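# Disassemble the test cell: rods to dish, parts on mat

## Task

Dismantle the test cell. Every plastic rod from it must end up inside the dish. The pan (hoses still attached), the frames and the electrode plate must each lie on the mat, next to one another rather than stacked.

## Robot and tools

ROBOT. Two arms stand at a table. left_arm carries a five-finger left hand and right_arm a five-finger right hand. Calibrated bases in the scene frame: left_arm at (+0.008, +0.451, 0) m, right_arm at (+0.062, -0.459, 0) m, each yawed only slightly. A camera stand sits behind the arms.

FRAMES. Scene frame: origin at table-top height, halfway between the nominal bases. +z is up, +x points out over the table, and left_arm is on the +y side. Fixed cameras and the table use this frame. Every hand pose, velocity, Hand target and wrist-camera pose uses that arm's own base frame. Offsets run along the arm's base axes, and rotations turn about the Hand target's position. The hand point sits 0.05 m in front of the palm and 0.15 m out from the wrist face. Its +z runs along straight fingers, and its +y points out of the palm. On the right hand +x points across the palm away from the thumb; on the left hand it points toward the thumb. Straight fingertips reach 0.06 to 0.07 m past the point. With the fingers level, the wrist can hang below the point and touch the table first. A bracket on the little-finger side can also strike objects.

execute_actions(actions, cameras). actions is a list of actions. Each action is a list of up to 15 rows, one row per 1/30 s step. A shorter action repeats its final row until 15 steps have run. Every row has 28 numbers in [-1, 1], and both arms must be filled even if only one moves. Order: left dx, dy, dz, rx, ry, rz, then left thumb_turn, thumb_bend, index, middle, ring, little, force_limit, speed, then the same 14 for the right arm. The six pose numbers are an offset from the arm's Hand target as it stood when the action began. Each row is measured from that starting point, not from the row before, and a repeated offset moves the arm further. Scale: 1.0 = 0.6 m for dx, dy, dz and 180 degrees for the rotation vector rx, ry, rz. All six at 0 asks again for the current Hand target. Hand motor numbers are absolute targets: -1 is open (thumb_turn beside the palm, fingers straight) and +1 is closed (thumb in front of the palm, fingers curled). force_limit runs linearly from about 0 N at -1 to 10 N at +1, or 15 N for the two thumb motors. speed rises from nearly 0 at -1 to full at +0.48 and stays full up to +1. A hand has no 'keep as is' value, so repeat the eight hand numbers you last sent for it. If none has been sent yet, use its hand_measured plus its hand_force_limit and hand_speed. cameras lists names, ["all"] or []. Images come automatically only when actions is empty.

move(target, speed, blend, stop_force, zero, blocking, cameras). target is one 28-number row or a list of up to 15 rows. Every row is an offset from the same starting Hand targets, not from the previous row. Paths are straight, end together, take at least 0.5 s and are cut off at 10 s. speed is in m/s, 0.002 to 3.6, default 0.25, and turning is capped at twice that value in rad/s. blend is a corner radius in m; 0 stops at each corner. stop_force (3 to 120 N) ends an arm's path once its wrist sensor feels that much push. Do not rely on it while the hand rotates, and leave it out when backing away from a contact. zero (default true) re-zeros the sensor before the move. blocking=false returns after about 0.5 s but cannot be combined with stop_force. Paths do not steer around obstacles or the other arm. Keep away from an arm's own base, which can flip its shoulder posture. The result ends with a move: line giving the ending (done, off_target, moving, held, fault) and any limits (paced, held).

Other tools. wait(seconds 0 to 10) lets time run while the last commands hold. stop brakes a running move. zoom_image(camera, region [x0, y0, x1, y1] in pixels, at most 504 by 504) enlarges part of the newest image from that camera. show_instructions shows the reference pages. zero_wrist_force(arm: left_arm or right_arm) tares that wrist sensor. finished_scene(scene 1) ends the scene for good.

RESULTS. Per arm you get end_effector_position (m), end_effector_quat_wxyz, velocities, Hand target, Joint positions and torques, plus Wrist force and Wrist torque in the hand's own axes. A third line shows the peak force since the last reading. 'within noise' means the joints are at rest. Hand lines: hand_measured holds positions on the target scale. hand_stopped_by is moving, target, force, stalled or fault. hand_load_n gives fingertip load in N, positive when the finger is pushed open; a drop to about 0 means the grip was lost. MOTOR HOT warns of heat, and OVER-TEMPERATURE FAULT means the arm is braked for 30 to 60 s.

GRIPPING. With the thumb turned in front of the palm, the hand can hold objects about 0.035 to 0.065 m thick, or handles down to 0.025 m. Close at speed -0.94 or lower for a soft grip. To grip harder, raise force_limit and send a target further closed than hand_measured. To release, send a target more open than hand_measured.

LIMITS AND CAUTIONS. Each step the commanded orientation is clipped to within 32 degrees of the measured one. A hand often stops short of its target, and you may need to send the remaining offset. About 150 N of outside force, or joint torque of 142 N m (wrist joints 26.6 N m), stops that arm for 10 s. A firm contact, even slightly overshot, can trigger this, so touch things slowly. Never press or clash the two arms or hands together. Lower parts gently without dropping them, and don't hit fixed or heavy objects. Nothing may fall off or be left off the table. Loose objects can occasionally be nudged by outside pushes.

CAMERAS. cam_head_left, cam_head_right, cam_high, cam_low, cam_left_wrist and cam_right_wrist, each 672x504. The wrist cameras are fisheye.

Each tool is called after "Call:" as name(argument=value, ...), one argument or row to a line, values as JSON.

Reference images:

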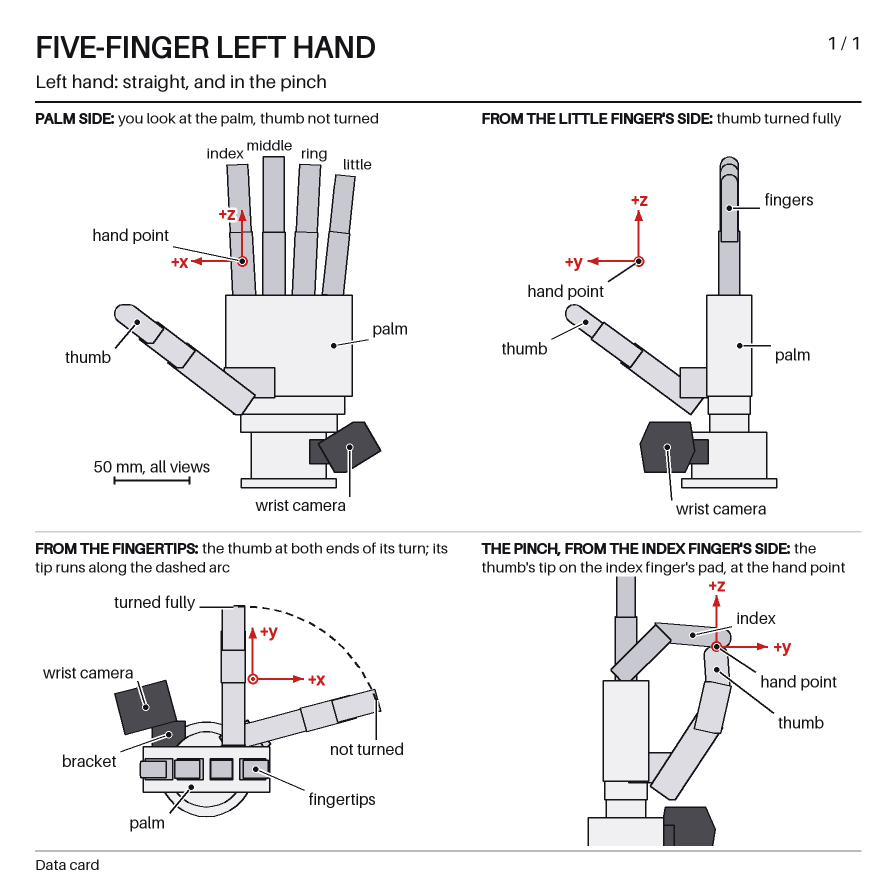

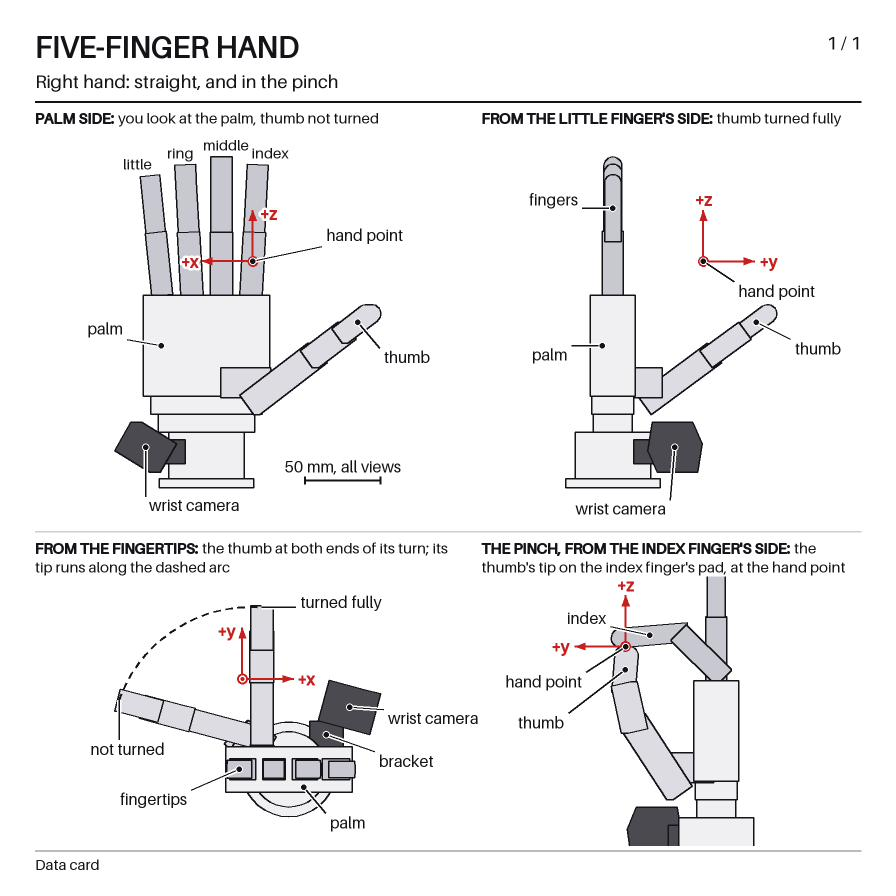

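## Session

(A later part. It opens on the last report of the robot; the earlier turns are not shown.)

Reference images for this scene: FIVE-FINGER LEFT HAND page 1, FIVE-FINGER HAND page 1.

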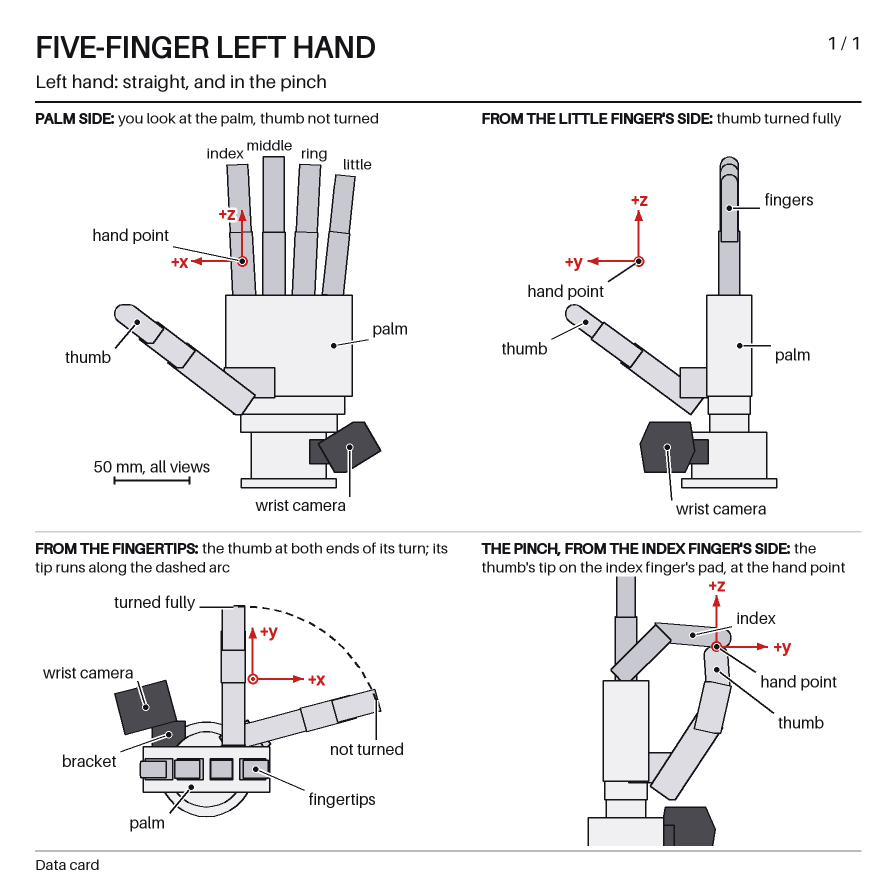

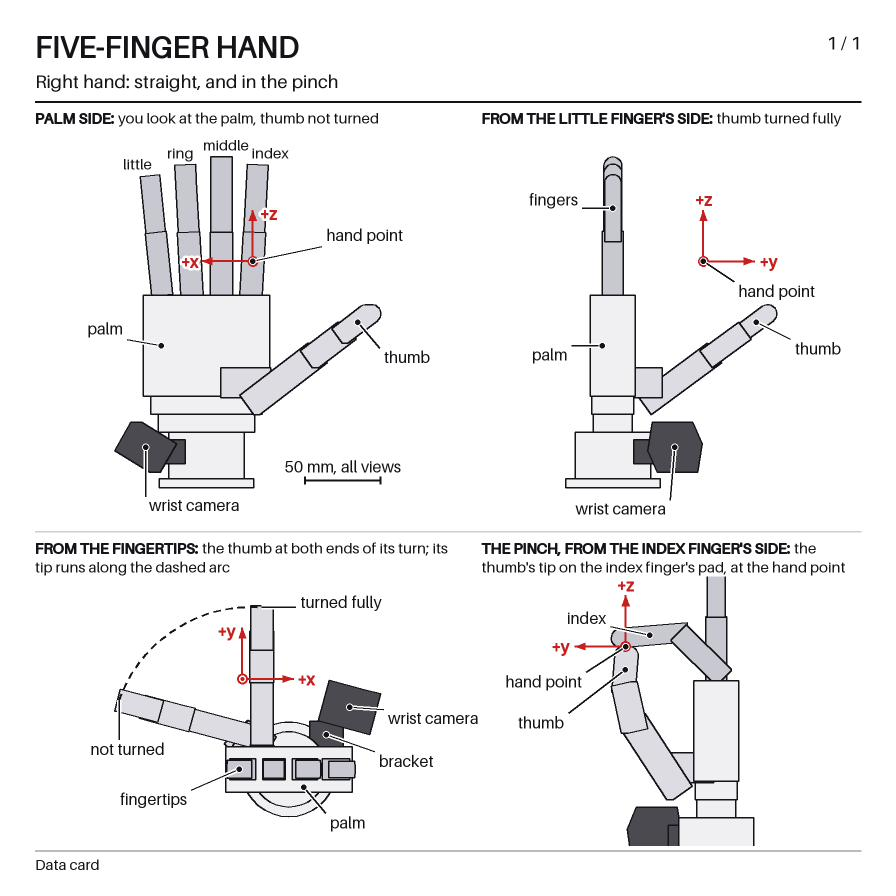

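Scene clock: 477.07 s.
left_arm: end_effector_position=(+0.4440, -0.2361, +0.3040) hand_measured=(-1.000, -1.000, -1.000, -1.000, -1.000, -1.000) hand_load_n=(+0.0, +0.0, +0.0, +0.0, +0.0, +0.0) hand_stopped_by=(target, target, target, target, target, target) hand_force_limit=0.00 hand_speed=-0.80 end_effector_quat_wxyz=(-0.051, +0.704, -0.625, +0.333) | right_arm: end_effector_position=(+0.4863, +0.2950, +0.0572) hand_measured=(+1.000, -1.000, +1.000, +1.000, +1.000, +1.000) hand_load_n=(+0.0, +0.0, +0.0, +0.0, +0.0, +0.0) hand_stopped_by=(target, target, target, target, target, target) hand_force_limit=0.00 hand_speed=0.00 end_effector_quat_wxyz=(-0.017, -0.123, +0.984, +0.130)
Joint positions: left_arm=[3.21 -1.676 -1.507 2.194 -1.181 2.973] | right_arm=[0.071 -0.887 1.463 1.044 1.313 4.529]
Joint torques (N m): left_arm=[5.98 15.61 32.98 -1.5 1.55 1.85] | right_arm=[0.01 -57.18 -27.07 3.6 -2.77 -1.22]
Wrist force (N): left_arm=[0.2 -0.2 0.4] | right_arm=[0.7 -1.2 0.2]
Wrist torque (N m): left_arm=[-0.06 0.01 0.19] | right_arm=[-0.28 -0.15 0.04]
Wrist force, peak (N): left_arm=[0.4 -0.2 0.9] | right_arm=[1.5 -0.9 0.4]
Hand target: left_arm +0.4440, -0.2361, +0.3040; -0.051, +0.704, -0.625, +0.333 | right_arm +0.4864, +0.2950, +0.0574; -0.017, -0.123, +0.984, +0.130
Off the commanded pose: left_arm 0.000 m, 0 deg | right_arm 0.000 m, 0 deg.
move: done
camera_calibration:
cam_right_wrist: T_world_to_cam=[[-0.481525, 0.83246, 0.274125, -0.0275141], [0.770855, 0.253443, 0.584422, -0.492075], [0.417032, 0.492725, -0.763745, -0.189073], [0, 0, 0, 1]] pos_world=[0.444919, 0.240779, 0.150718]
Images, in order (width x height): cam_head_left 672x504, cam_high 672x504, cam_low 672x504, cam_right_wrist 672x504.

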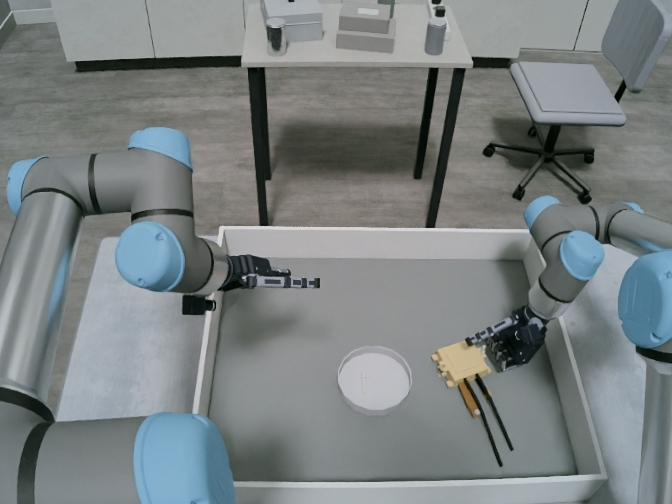

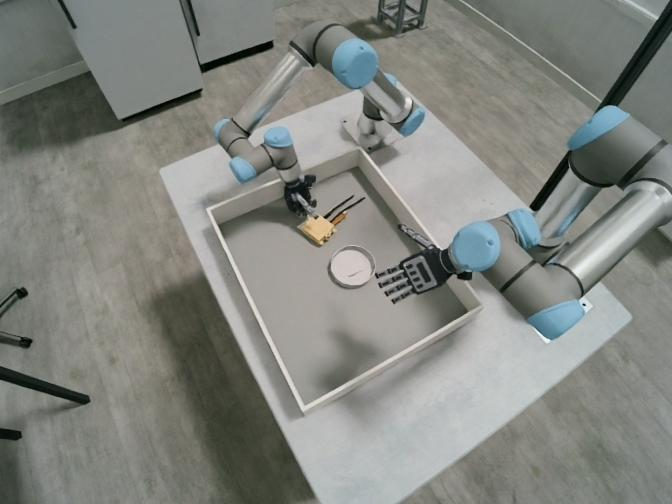

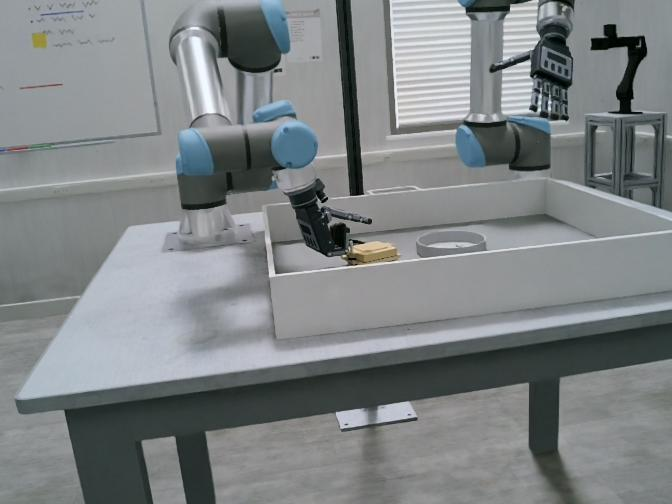

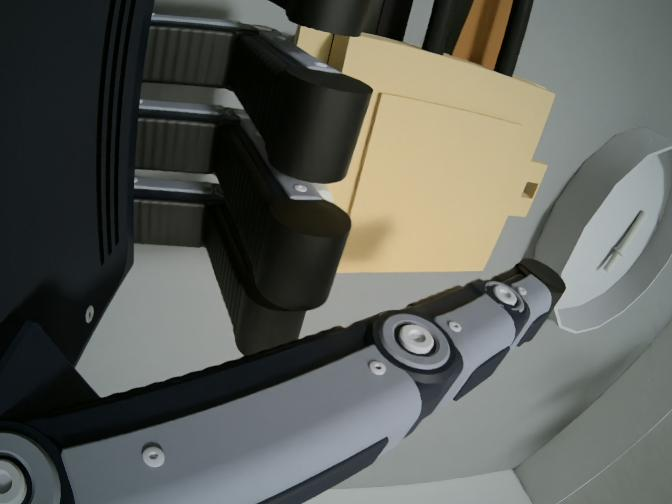

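Call:
move(
  target=[0,0,0,0,0,0,-1,-1,-1,-1,-1,-1,0,-0.8,0,0,0,0,0,0,1,0.6,1,1,1,1,-0.4,-0.8],
  cameras=["cam_right_wrist", "cam_low", "cam_head_left", "cam_high"],
)

Call:
zoom_image(
  camera="cam_low",
  region=[310, 190, 410, 290],
)

Call:
zoom_image(
  camera="cam_right_wrist",
  region=[200, 100, 440, 340],
)

Scene clock: 492.17 s.
left_arm: end_effector_position=(+0.4440, -0.2361, +0.3040) hand_measured=(-1.000, -1.000, -1.000, -1.000, -1.000, -1.000) hand_load_n=(+0.0, +0.0, +0.0, -0.5, +0.0, +0.5) hand_stopped_by=(target, target, target, target, target, target) hand_force_limit=0.00 hand_speed=-0.80 end_effector_quat_wxyz=(-0.051, +0.704, -0.625, +0.333) | right_arm: end_effector_position=(+0.4864, +0.2950, +0.0574) hand_measured=(+0.998, -0.490, +1.000, +1.000, +1.000, +1.000) hand_load_n=(+1.5, +5.0, +0.0, -0.5, +0.0, +0.0) hand_stopped_by=(target, force, target, target, target, target) hand_force_limit=-0.40 hand_speed=-0.80 end_effector_quat_wxyz=(-0.017, -0.123, +0.984, +0.130)
Joint positions: left_arm=[3.21 -1.676 -1.507 2.194 -1.181 2.973] | right_arm=[0.071 -0.887 1.463 1.044 1.313 4.529]
Joint torques (N m): left_arm=[5.29 16.38 32.11 -1.93 1.67 1.89] | right_arm=[-4.99 -56.39 -25.87 1.68 -2.78 -1.25]
Wrist force (N): left_arm=[0.2 0.0 0.6] | right_arm=[0.7 -1.2 0.2]
Wrist torque (N m): left_arm=[-0.05 0.03 0.18] | right_arm=[-0.28 -0.15 0.04]
Wrist force, peak (N): left_arm=[0.4 -0.4 0.9] | right_arm=[1.0 -1.3 0.4]
Hand target: left_arm +0.4440, -0.2361, +0.3040; -0.051, +0.704, -0.625, +0.333 | right_arm +0.4864, +0.2950, +0.0574; -0.017, -0.123, +0.984, +0.130
Off the commanded pose: left_arm 0.000 m, 0 deg | right_arm 0.000 m, 0 deg.
move: done
camera_calibration:
cam_right_wrist: T_world_to_cam=[[-0.481654, 0.832419, 0.274022, -0.0274383], [0.770618, 0.253402, 0.584753, -0.492203], [0.417322, 0.492815, -0.763529, -0.189145], [0, 0, 0, 1]] pos_world=[0.445019, 0.240778, 0.150919]
Images, in order (width x height): cam_head_left 672x504, cam_high 672x504, cam_low 672x504, cam_right_wrist 672x504.

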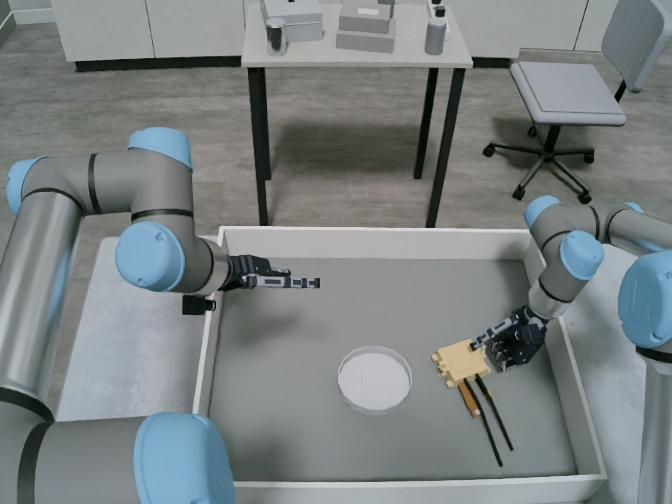

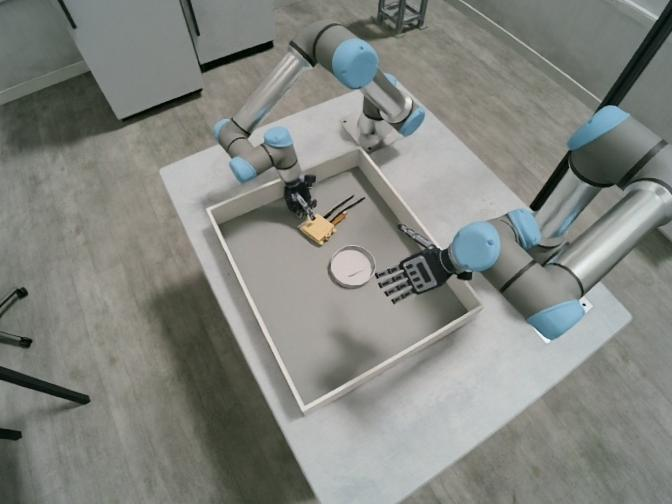

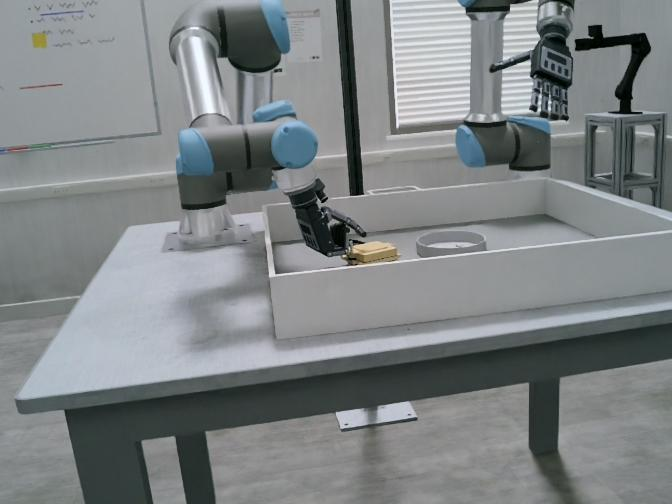

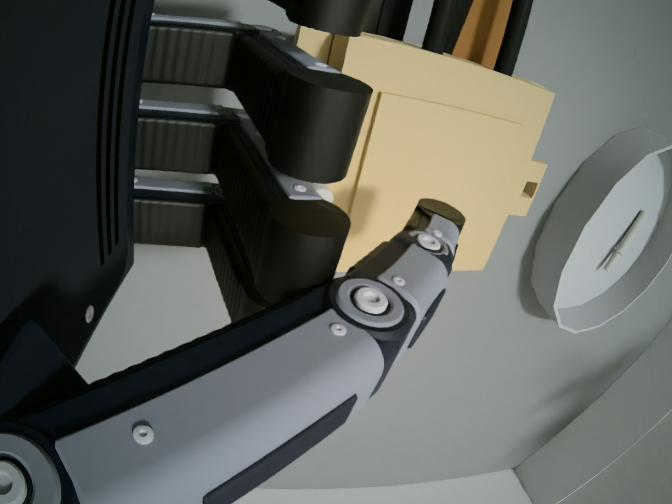

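Scaled by 5.040 from the camera's 672x504 image, which has a finer 960x720 frame.

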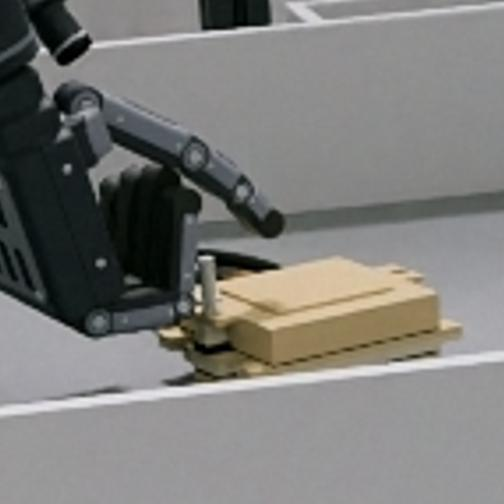

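Scaled by 2.100 from the camera's 672x504 image, which has a finer 960x720 frame.

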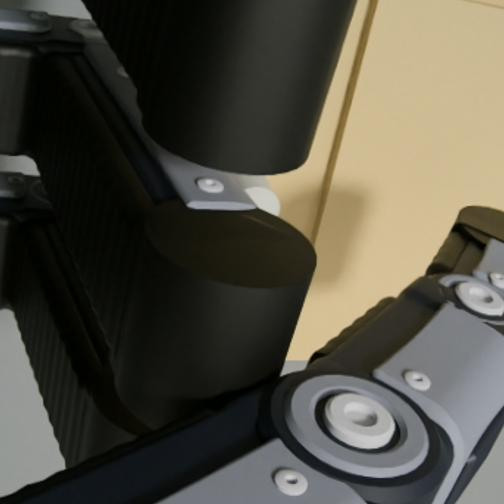

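Call:
move(
  target=[
    [0,0,0,0,0,0,-1,-1,-1,-1,-1,-1,0,-0.8,0.0,0.0,0.11,0,0,0,-1,-0.9,1,1,1,1,-0.4,0.2],
    [-0.0,0.05,-0.1,0,0,0,-1,-1,-1,-1,-1,-1,0,-0.8,-0.0357,-0.0487,0.11,-0.0472,-0.0794,0.4969,-1,-0.9,1,1,1,1,-0.4,0.2],
  ],
  speed=[0.15, 0.25],
  blend=0.01,
  cameras=["all"],
)

Scene clock: 602.80 s.
left_arm: end_effector_position=(+0.4439, -0.2061, +0.2439) hand_measured=(-1.000, -1.000, -1.000, -1.000, -1.000, -1.000) hand_load_n=(+0.0, +0.0, +0.0, +0.0, +0.0, +0.0) hand_stopped_by=(target, target, target, target, target, target) hand_force_limit=0.00 hand_speed=-0.80 end_effector_quat_wxyz=(-0.051, +0.704, -0.625, +0.333) | right_arm: end_effector_position=(+0.4651, +0.2658, +0.1234) hand_measured=(-1.000, -0.900, +1.000, +1.000, +1.000, +1.000) hand_load_n=(+0.0, +0.0, +0.0, +0.0, +0.0, +0.0) hand_stopped_by=(target, target, target, target, target, target) hand_force_limit=-0.40 hand_speed=0.20 end_effector_quat_wxyz=(+0.001, +0.789, -0.614, +0.000)
Joint positions: left_arm=[3.295 -1.679 -1.665 2.324 -1.135 3.052] | right_arm=[0.213 -0.814 1.066 1.319 1.572 3.106]
Joint torques (N m): left_arm=[-5.52 22.58 32.32 -3.24 0.51 -2.05] | right_arm=[-7.2 -58.55 -6.3 3.7 -2.43 -1.24]
Wrist force (N): left_arm=[0.2 -0.3 0.4] | right_arm=[0.9 -0.3 0.2]
Wrist torque (N m): left_arm=[-0.09 0.01 0.06] | right_arm=[-0.21 -0.11 0.12]
Wrist force, peak (N): left_arm=[0.3 0.1 0.9] | right_arm=[0.9 -1.6 1.5]
Hand target: left_arm +0.4440, -0.2061, +0.2440; -0.051, +0.704, -0.625, +0.333 | right_arm +0.4650, +0.2657, +0.1234; +0.001, +0.789, -0.614, +0.000
Off the commanded pose: left_arm 0.000 m, 0 deg | right_arm 0.000 m, 0 deg.
move: done
camera_calibration:
cam_left_wrist: T_world_to_cam=[[0.79918, -0.0488842, 0.599101, -0.517863], [-0.493817, -0.621665, 0.60801, -0.0562641], [0.342718, -0.781756, -0.520962, -0.0659285], [0, 0, 0, 1]] pos_world=[0.408676, -0.111833, 0.310115]
cam_right_wrist: T_world_to_cam=[[-0.87068, -0.491197, 0.0253287, 0.531852], [-0.397999, 0.733866, 0.550488, -0.0869872], [-0.288986, 0.469218, -0.834459, 0.228054], [0, 0, 0, 1]] pos_world=[0.494357, 0.218074, 0.224716]

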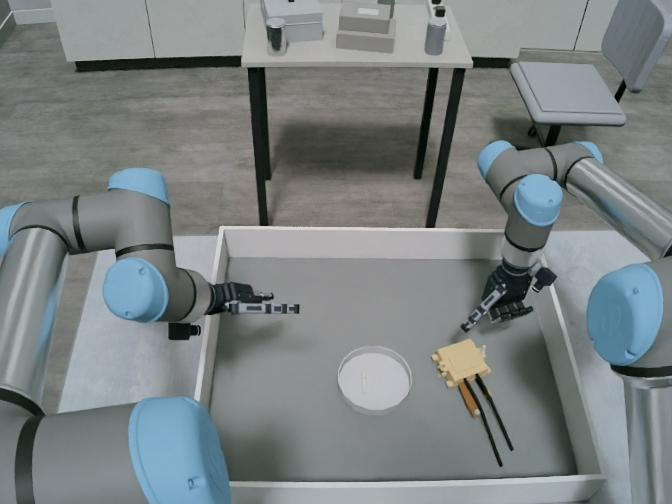

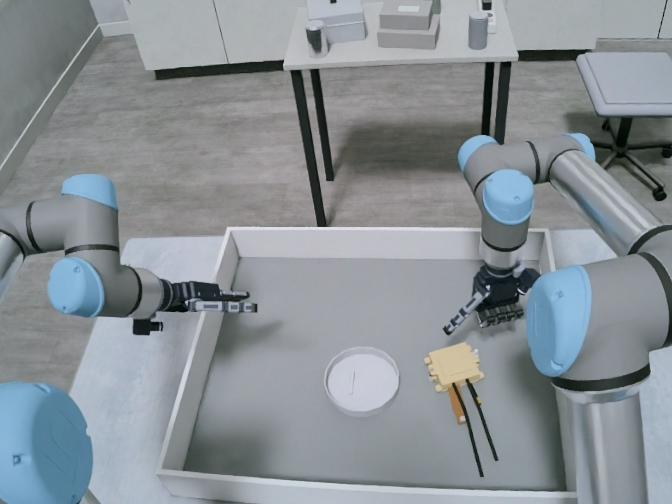

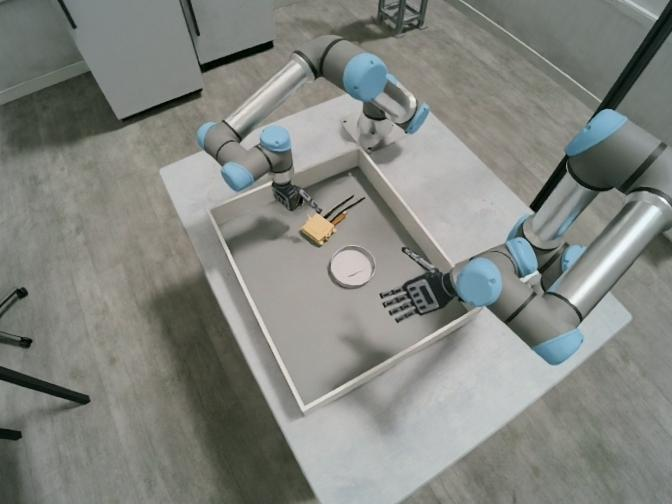

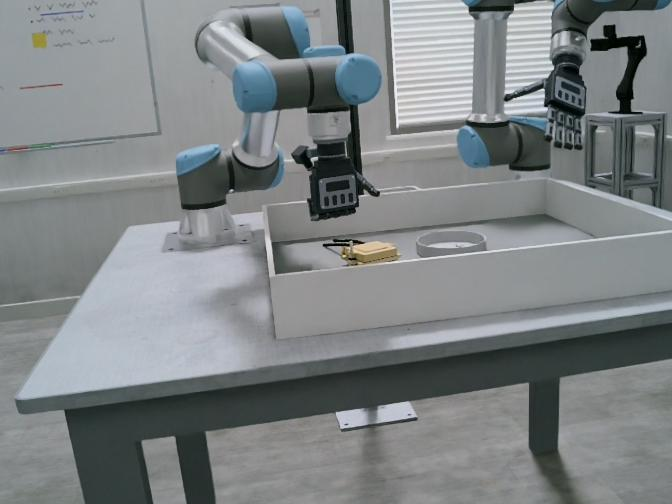

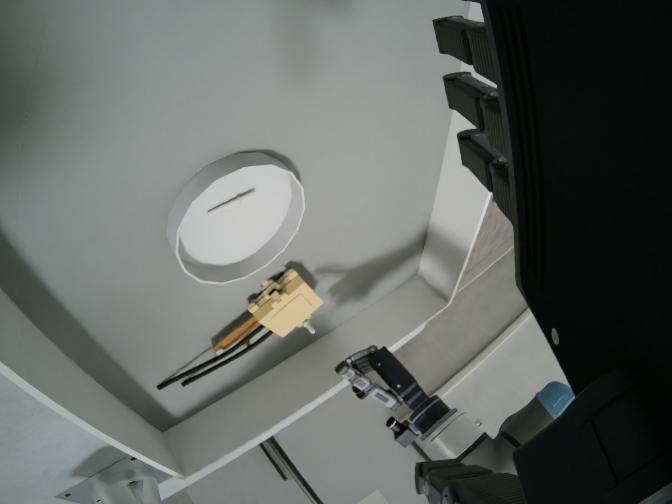

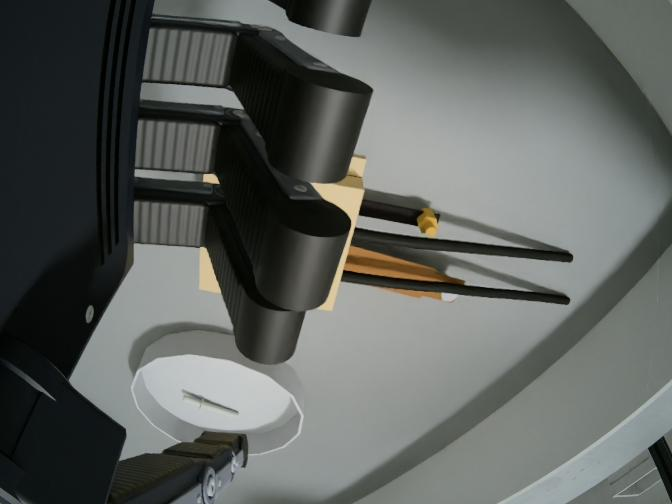

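Call:
move(
  target=[-0.053,-0.345,-0.12,0,0,0,-1,-1,-1,-1,-1,-1,0,-0.8,0.0,0.0,-0.06,0,0,0,-1,0.0,1,1,1,1,-0.4,0.2],
  speed=0.2,
  cameras=["cam_left_wrist", "cam_low", "cam_head_left", "cam_high"],
)

Call:
zoom_image(
  camera="cam_left_wrist",
  region=[240, 150, 440, 350],
)

Call:
zoom_image(
  camera="cam_low",
  region=[310, 190, 410, 290],
)

Call:
zoom_image(
  camera="cam_head_left",
  region=[430, 310, 530, 410],
)

Scene clock: 617.67 s.
left_arm: end_effector_position=(+0.4122, -0.4131, +0.1720) hand_measured=(-1.000, -1.000, -1.000, -1.000, -1.000, -1.000) hand_load_n=(-0.5, +0.0, +0.0, +0.0, +0.0, +0.0) hand_stopped_by=(target, target, target, target, target, target) hand_force_limit=0.00 hand_speed=-0.80 end_effector_quat_wxyz=(-0.051, +0.704, -0.625, +0.333) | right_arm: end_effector_position=(+0.4650, +0.2657, +0.0872) hand_measured=(-1.000, +0.000, +1.000, +1.000, +1.000, +1.000) hand_load_n=(+0.0, +0.0, +0.0, +0.0, +0.0, +0.0) hand_stopped_by=(target, target, target, target, target, target) hand_force_limit=-0.40 hand_speed=0.20 end_effector_quat_wxyz=(+0.001, +0.789, -0.614, +0.000)
Joint positions: left_arm=[2.738 -1.86 -1.605 2.576 -1.464 2.581] | right_arm=[0.213 -0.786 1.113 1.245 1.572 3.106]
Joint torques (N m): left_arm=[-5.65 28.69 6.94 -1.75 1.66 0.12] | right_arm=[-6.41 -61.38 -28.67 3.69 -1.06 -0.99]
Wrist force (N): left_arm=[0.3 -0.3 0.3] | right_arm=[0.9 -0.5 0.1]
Wrist torque (N m): left_arm=[-0.07 0.00 0.06] | right_arm=[-0.23 -0.10 0.11]
Wrist force, peak (N): left_arm=[1.2 0.9 1.1] | right_arm=[1.4 -0.7 0.3]
Hand target: left_arm +0.4122, -0.4131, +0.1720; -0.051, +0.704, -0.625, +0.333 | right_arm +0.4650, +0.2657, +0.0874; +0.001, +0.789, -0.614, +0.000
Off the commanded pose: left_arm 0.000 m, 0 deg | right_arm 0.000 m, 0 deg.
move: done
camera_calibration:
cam_left_wrist: T_world_to_cam=[[0.799054, -0.0489436, 0.599264, -0.459583], [-0.493959, -0.621695, 0.607865, -0.15681], [0.342808, -0.781729, -0.520944, -0.254374], [0, 0, 0, 1]] pos_world=[0.376975, -0.318833, 0.238216]
Images, in order (width x height): cam_head_left 672x504, cam_high 672x504, cam_low 672x504, cam_left_wrist 672x504.

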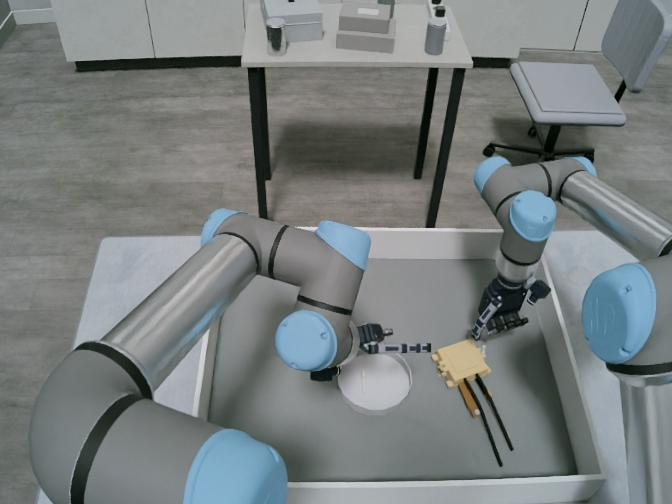

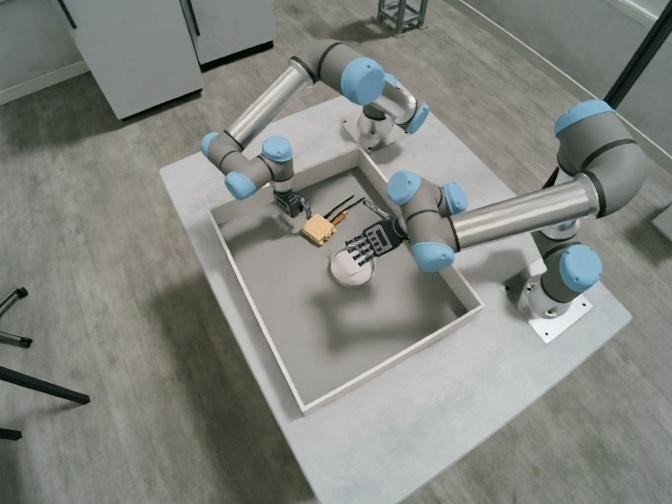

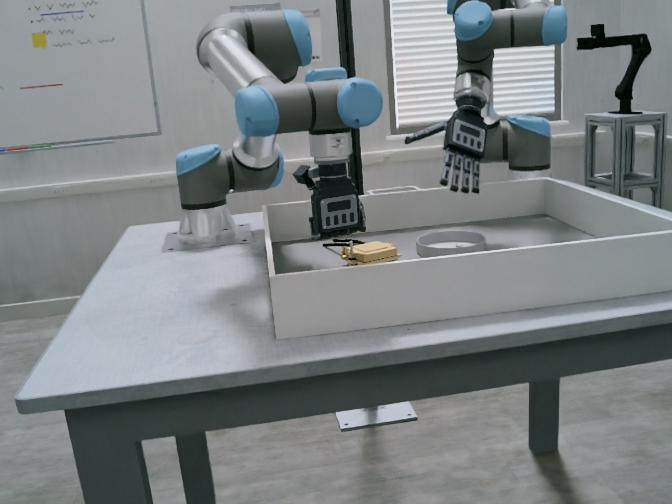

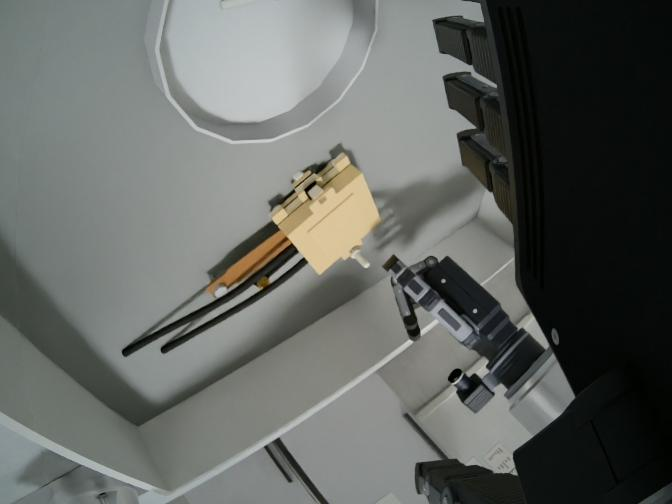

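Scaled by 2.520 from the camera's 672x504 image, which has a finer 960x720 frame.

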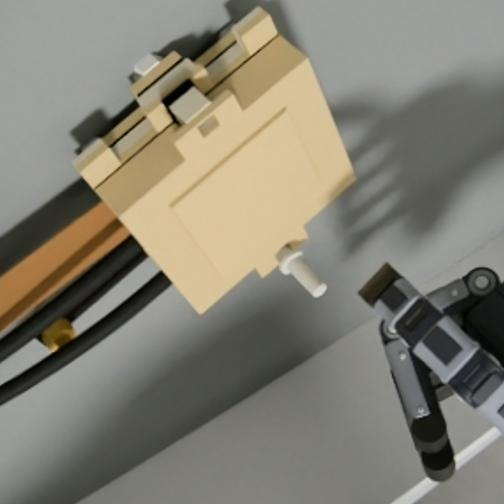

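Scaled by 5.040 from the camera's 672x504 image, which has a finer 960x720 frame.

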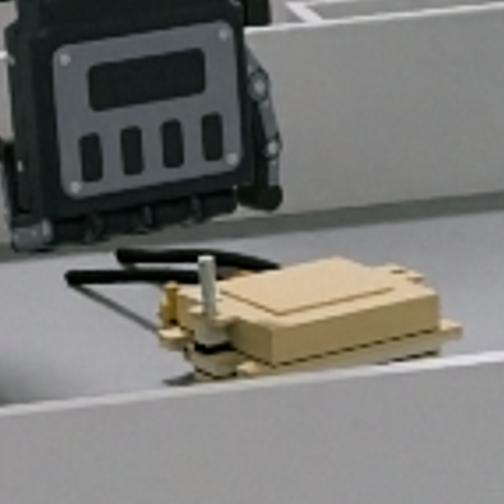

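Scaled by 5.040 from the camera's 672x504 image, which has a finer 960x720 frame.

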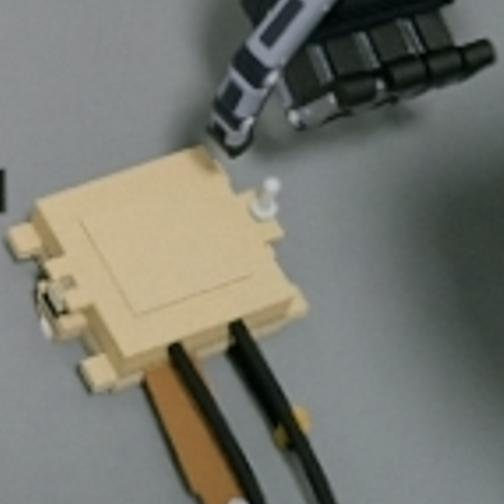

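Call:
move(
  target=[0,0,0,0,0,0,-1,-1,-1,-1,-1,-1,0,-0.8,0.0012,-0.0058,-0.05,0,0,0,-1,0.0,1,1,1,1,-0.4,0.2],
  speed=0.05,
  stop_force=5,
  cameras=["cam_left_wrist", "cam_low", "cam_head_left", "cam_head_right", "cam_high", "cam_right_wrist"],
)

Call:
zoom_image(
  camera="cam_left_wrist",
  region=[300, 200, 440, 340],
)

Call:
zoom_image(
  camera="cam_low",
  region=[310, 190, 410, 290],
)

Call:
zoom_image(
  camera="cam_head_left",
  region=[430, 310, 530, 410],
)

Call:
zoom_image(
  camera="cam_high",
  region=[270, 180, 350, 260],
)

Scene clock: 640.87 s.
left_arm: end_effector_position=(+0.4122, -0.4131, +0.1720) hand_measured=(-1.000, -1.000, -1.000, -1.000, -1.000, -1.000) hand_load_n=(+0.0, +0.0, +0.0, +0.0, +0.0, +0.0) hand_stopped_by=(target, target, target, target, target, target) hand_force_limit=0.00 hand_speed=-0.80 end_effector_quat_wxyz=(-0.051, +0.704, -0.625, +0.333) | right_arm: end_effector_position=(+0.4657, +0.2623, +0.0574) hand_measured=(-1.000, +0.000, +1.000, +1.000, +1.000, +1.000) hand_load_n=(+0.0, +0.0, +0.5, +0.0, +0.0, +0.0) hand_stopped_by=(target, target, target, target, target, target) hand_force_limit=-0.40 hand_speed=0.20 end_effector_quat_wxyz=(+0.001, +0.789, -0.614, +0.000)
Joint positions: left_arm=[2.737 -1.86 -1.605 2.576 -1.464 2.581] | right_arm=[0.206 -0.761 1.148 1.184 1.572 3.1]
Joint torques (N m): left_arm=[-6.8 23.23 6.65 0.44 -1.65 -2.57] | right_arm=[6.45 -62.58 -28.7 1.14 1.5 1.5]
Wrist force (N): left_arm=[0.1 0.2 0.3] | right_arm=[1.0 -0.7 0.5]
Wrist torque (N m): left_arm=[0.00 0.02 0.03] | right_arm=[-0.26 -0.13 0.18]
Wrist force, peak (N): left_arm=[0.6 0.1 0.7] | right_arm=[1.5 -0.7 0.2]
Hand target: left_arm +0.4122, -0.4131, +0.1720; -0.051, +0.704, -0.625, +0.333 | right_arm +0.4657, +0.2623, +0.0574; +0.001, +0.789, -0.614, +0.000
Off the commanded pose: left_arm 0.000 m, 0 deg | right_arm 0.000 m, 0 deg.
move: done
camera_calibration:
cam_left_wrist: T_world_to_cam=[[0.799126, -0.0488552, 0.599176, -0.459481], [-0.493844, -0.621702, 0.607952, -0.156924], [0.342807, -0.781729, -0.520945, -0.25434], [0, 0, 0, 1]] pos_world=[0.376876, -0.318833, 0.238215]
cam_right_wrist: T_world_to_cam=[[-0.870591, -0.491342, 0.025589, 0.532363], [-0.397984, 0.733845, 0.550527, -0.0477619], [-0.289275, 0.4691, -0.834425, 0.174903], [0, 0, 0, 1]] pos_world=[0.495057, 0.214575, 0.158615]

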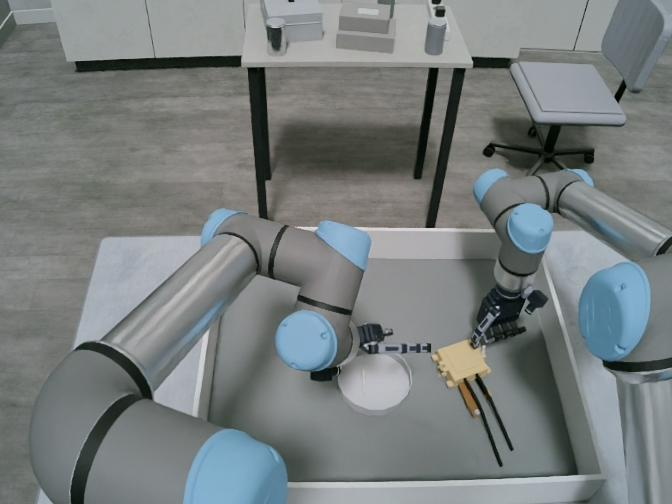

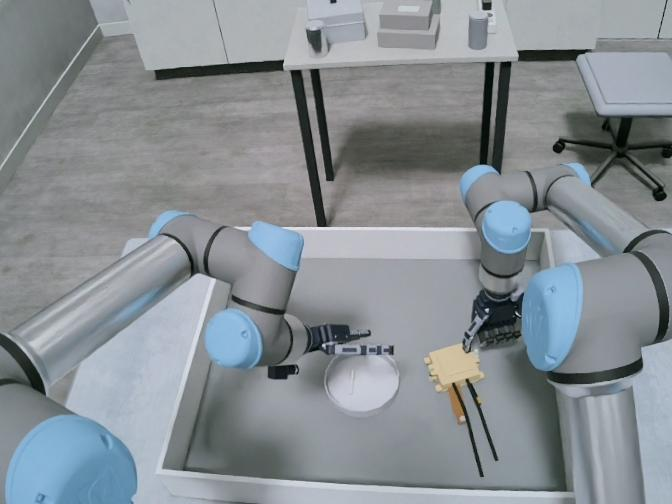

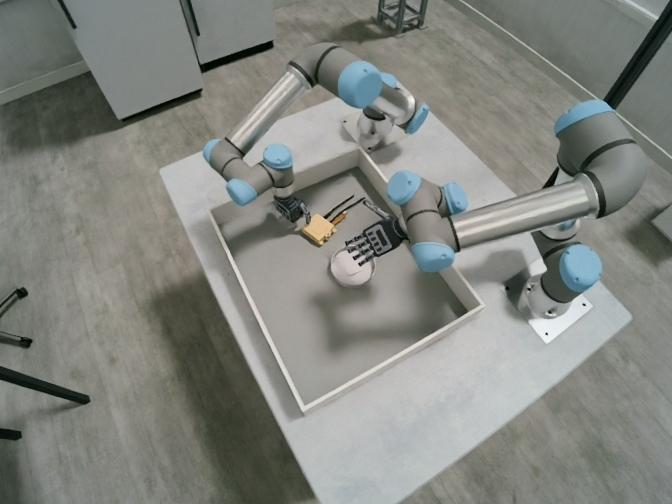

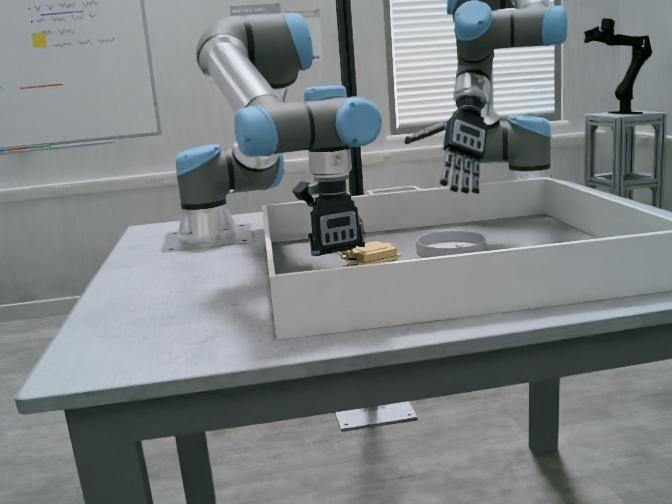

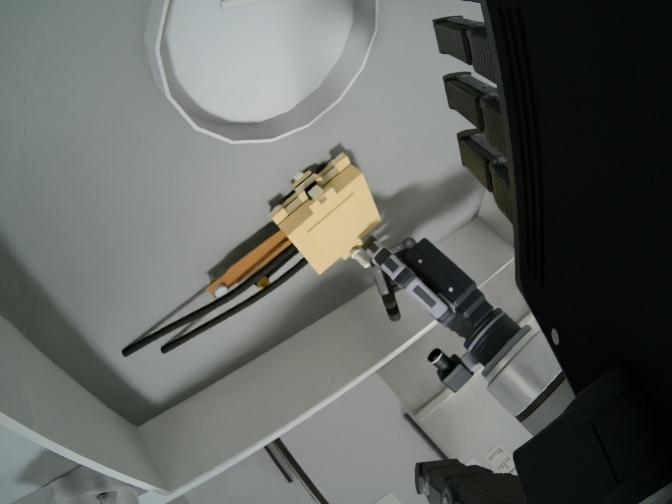

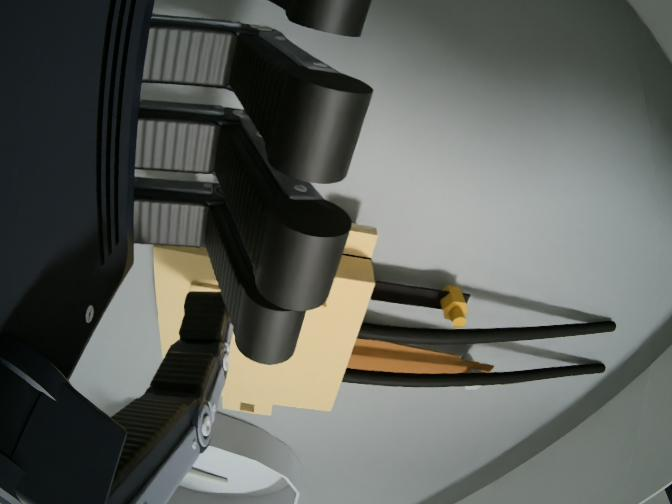

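Scaled by 3.600 from the camera's 672x504 image, which has a finer 960x720 frame.

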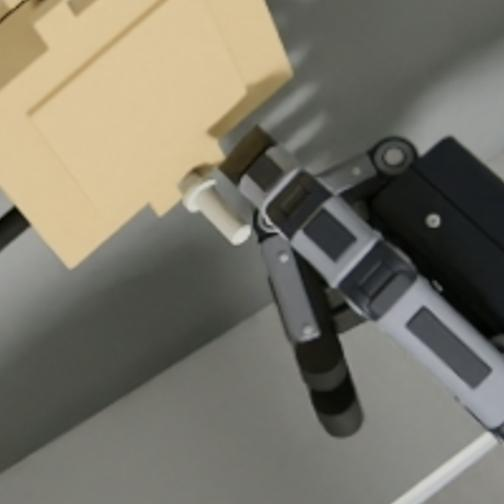

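Scaled by 5.040 from the camera's 672x504 image, which has a finer 960x720 frame.

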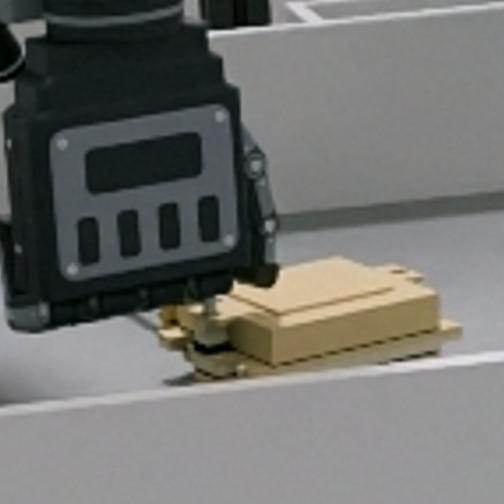

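Scaled by 5.040 from the camera's 672x504 image, which has a finer 960x720 frame.

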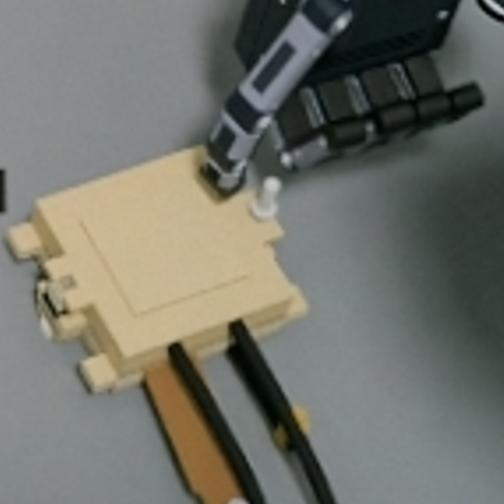

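Scaled by 6.300 from the camera's 672x504 image, which has a finer 960x720 frame.

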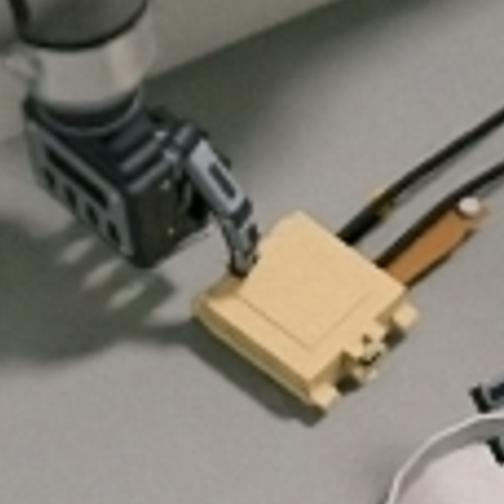

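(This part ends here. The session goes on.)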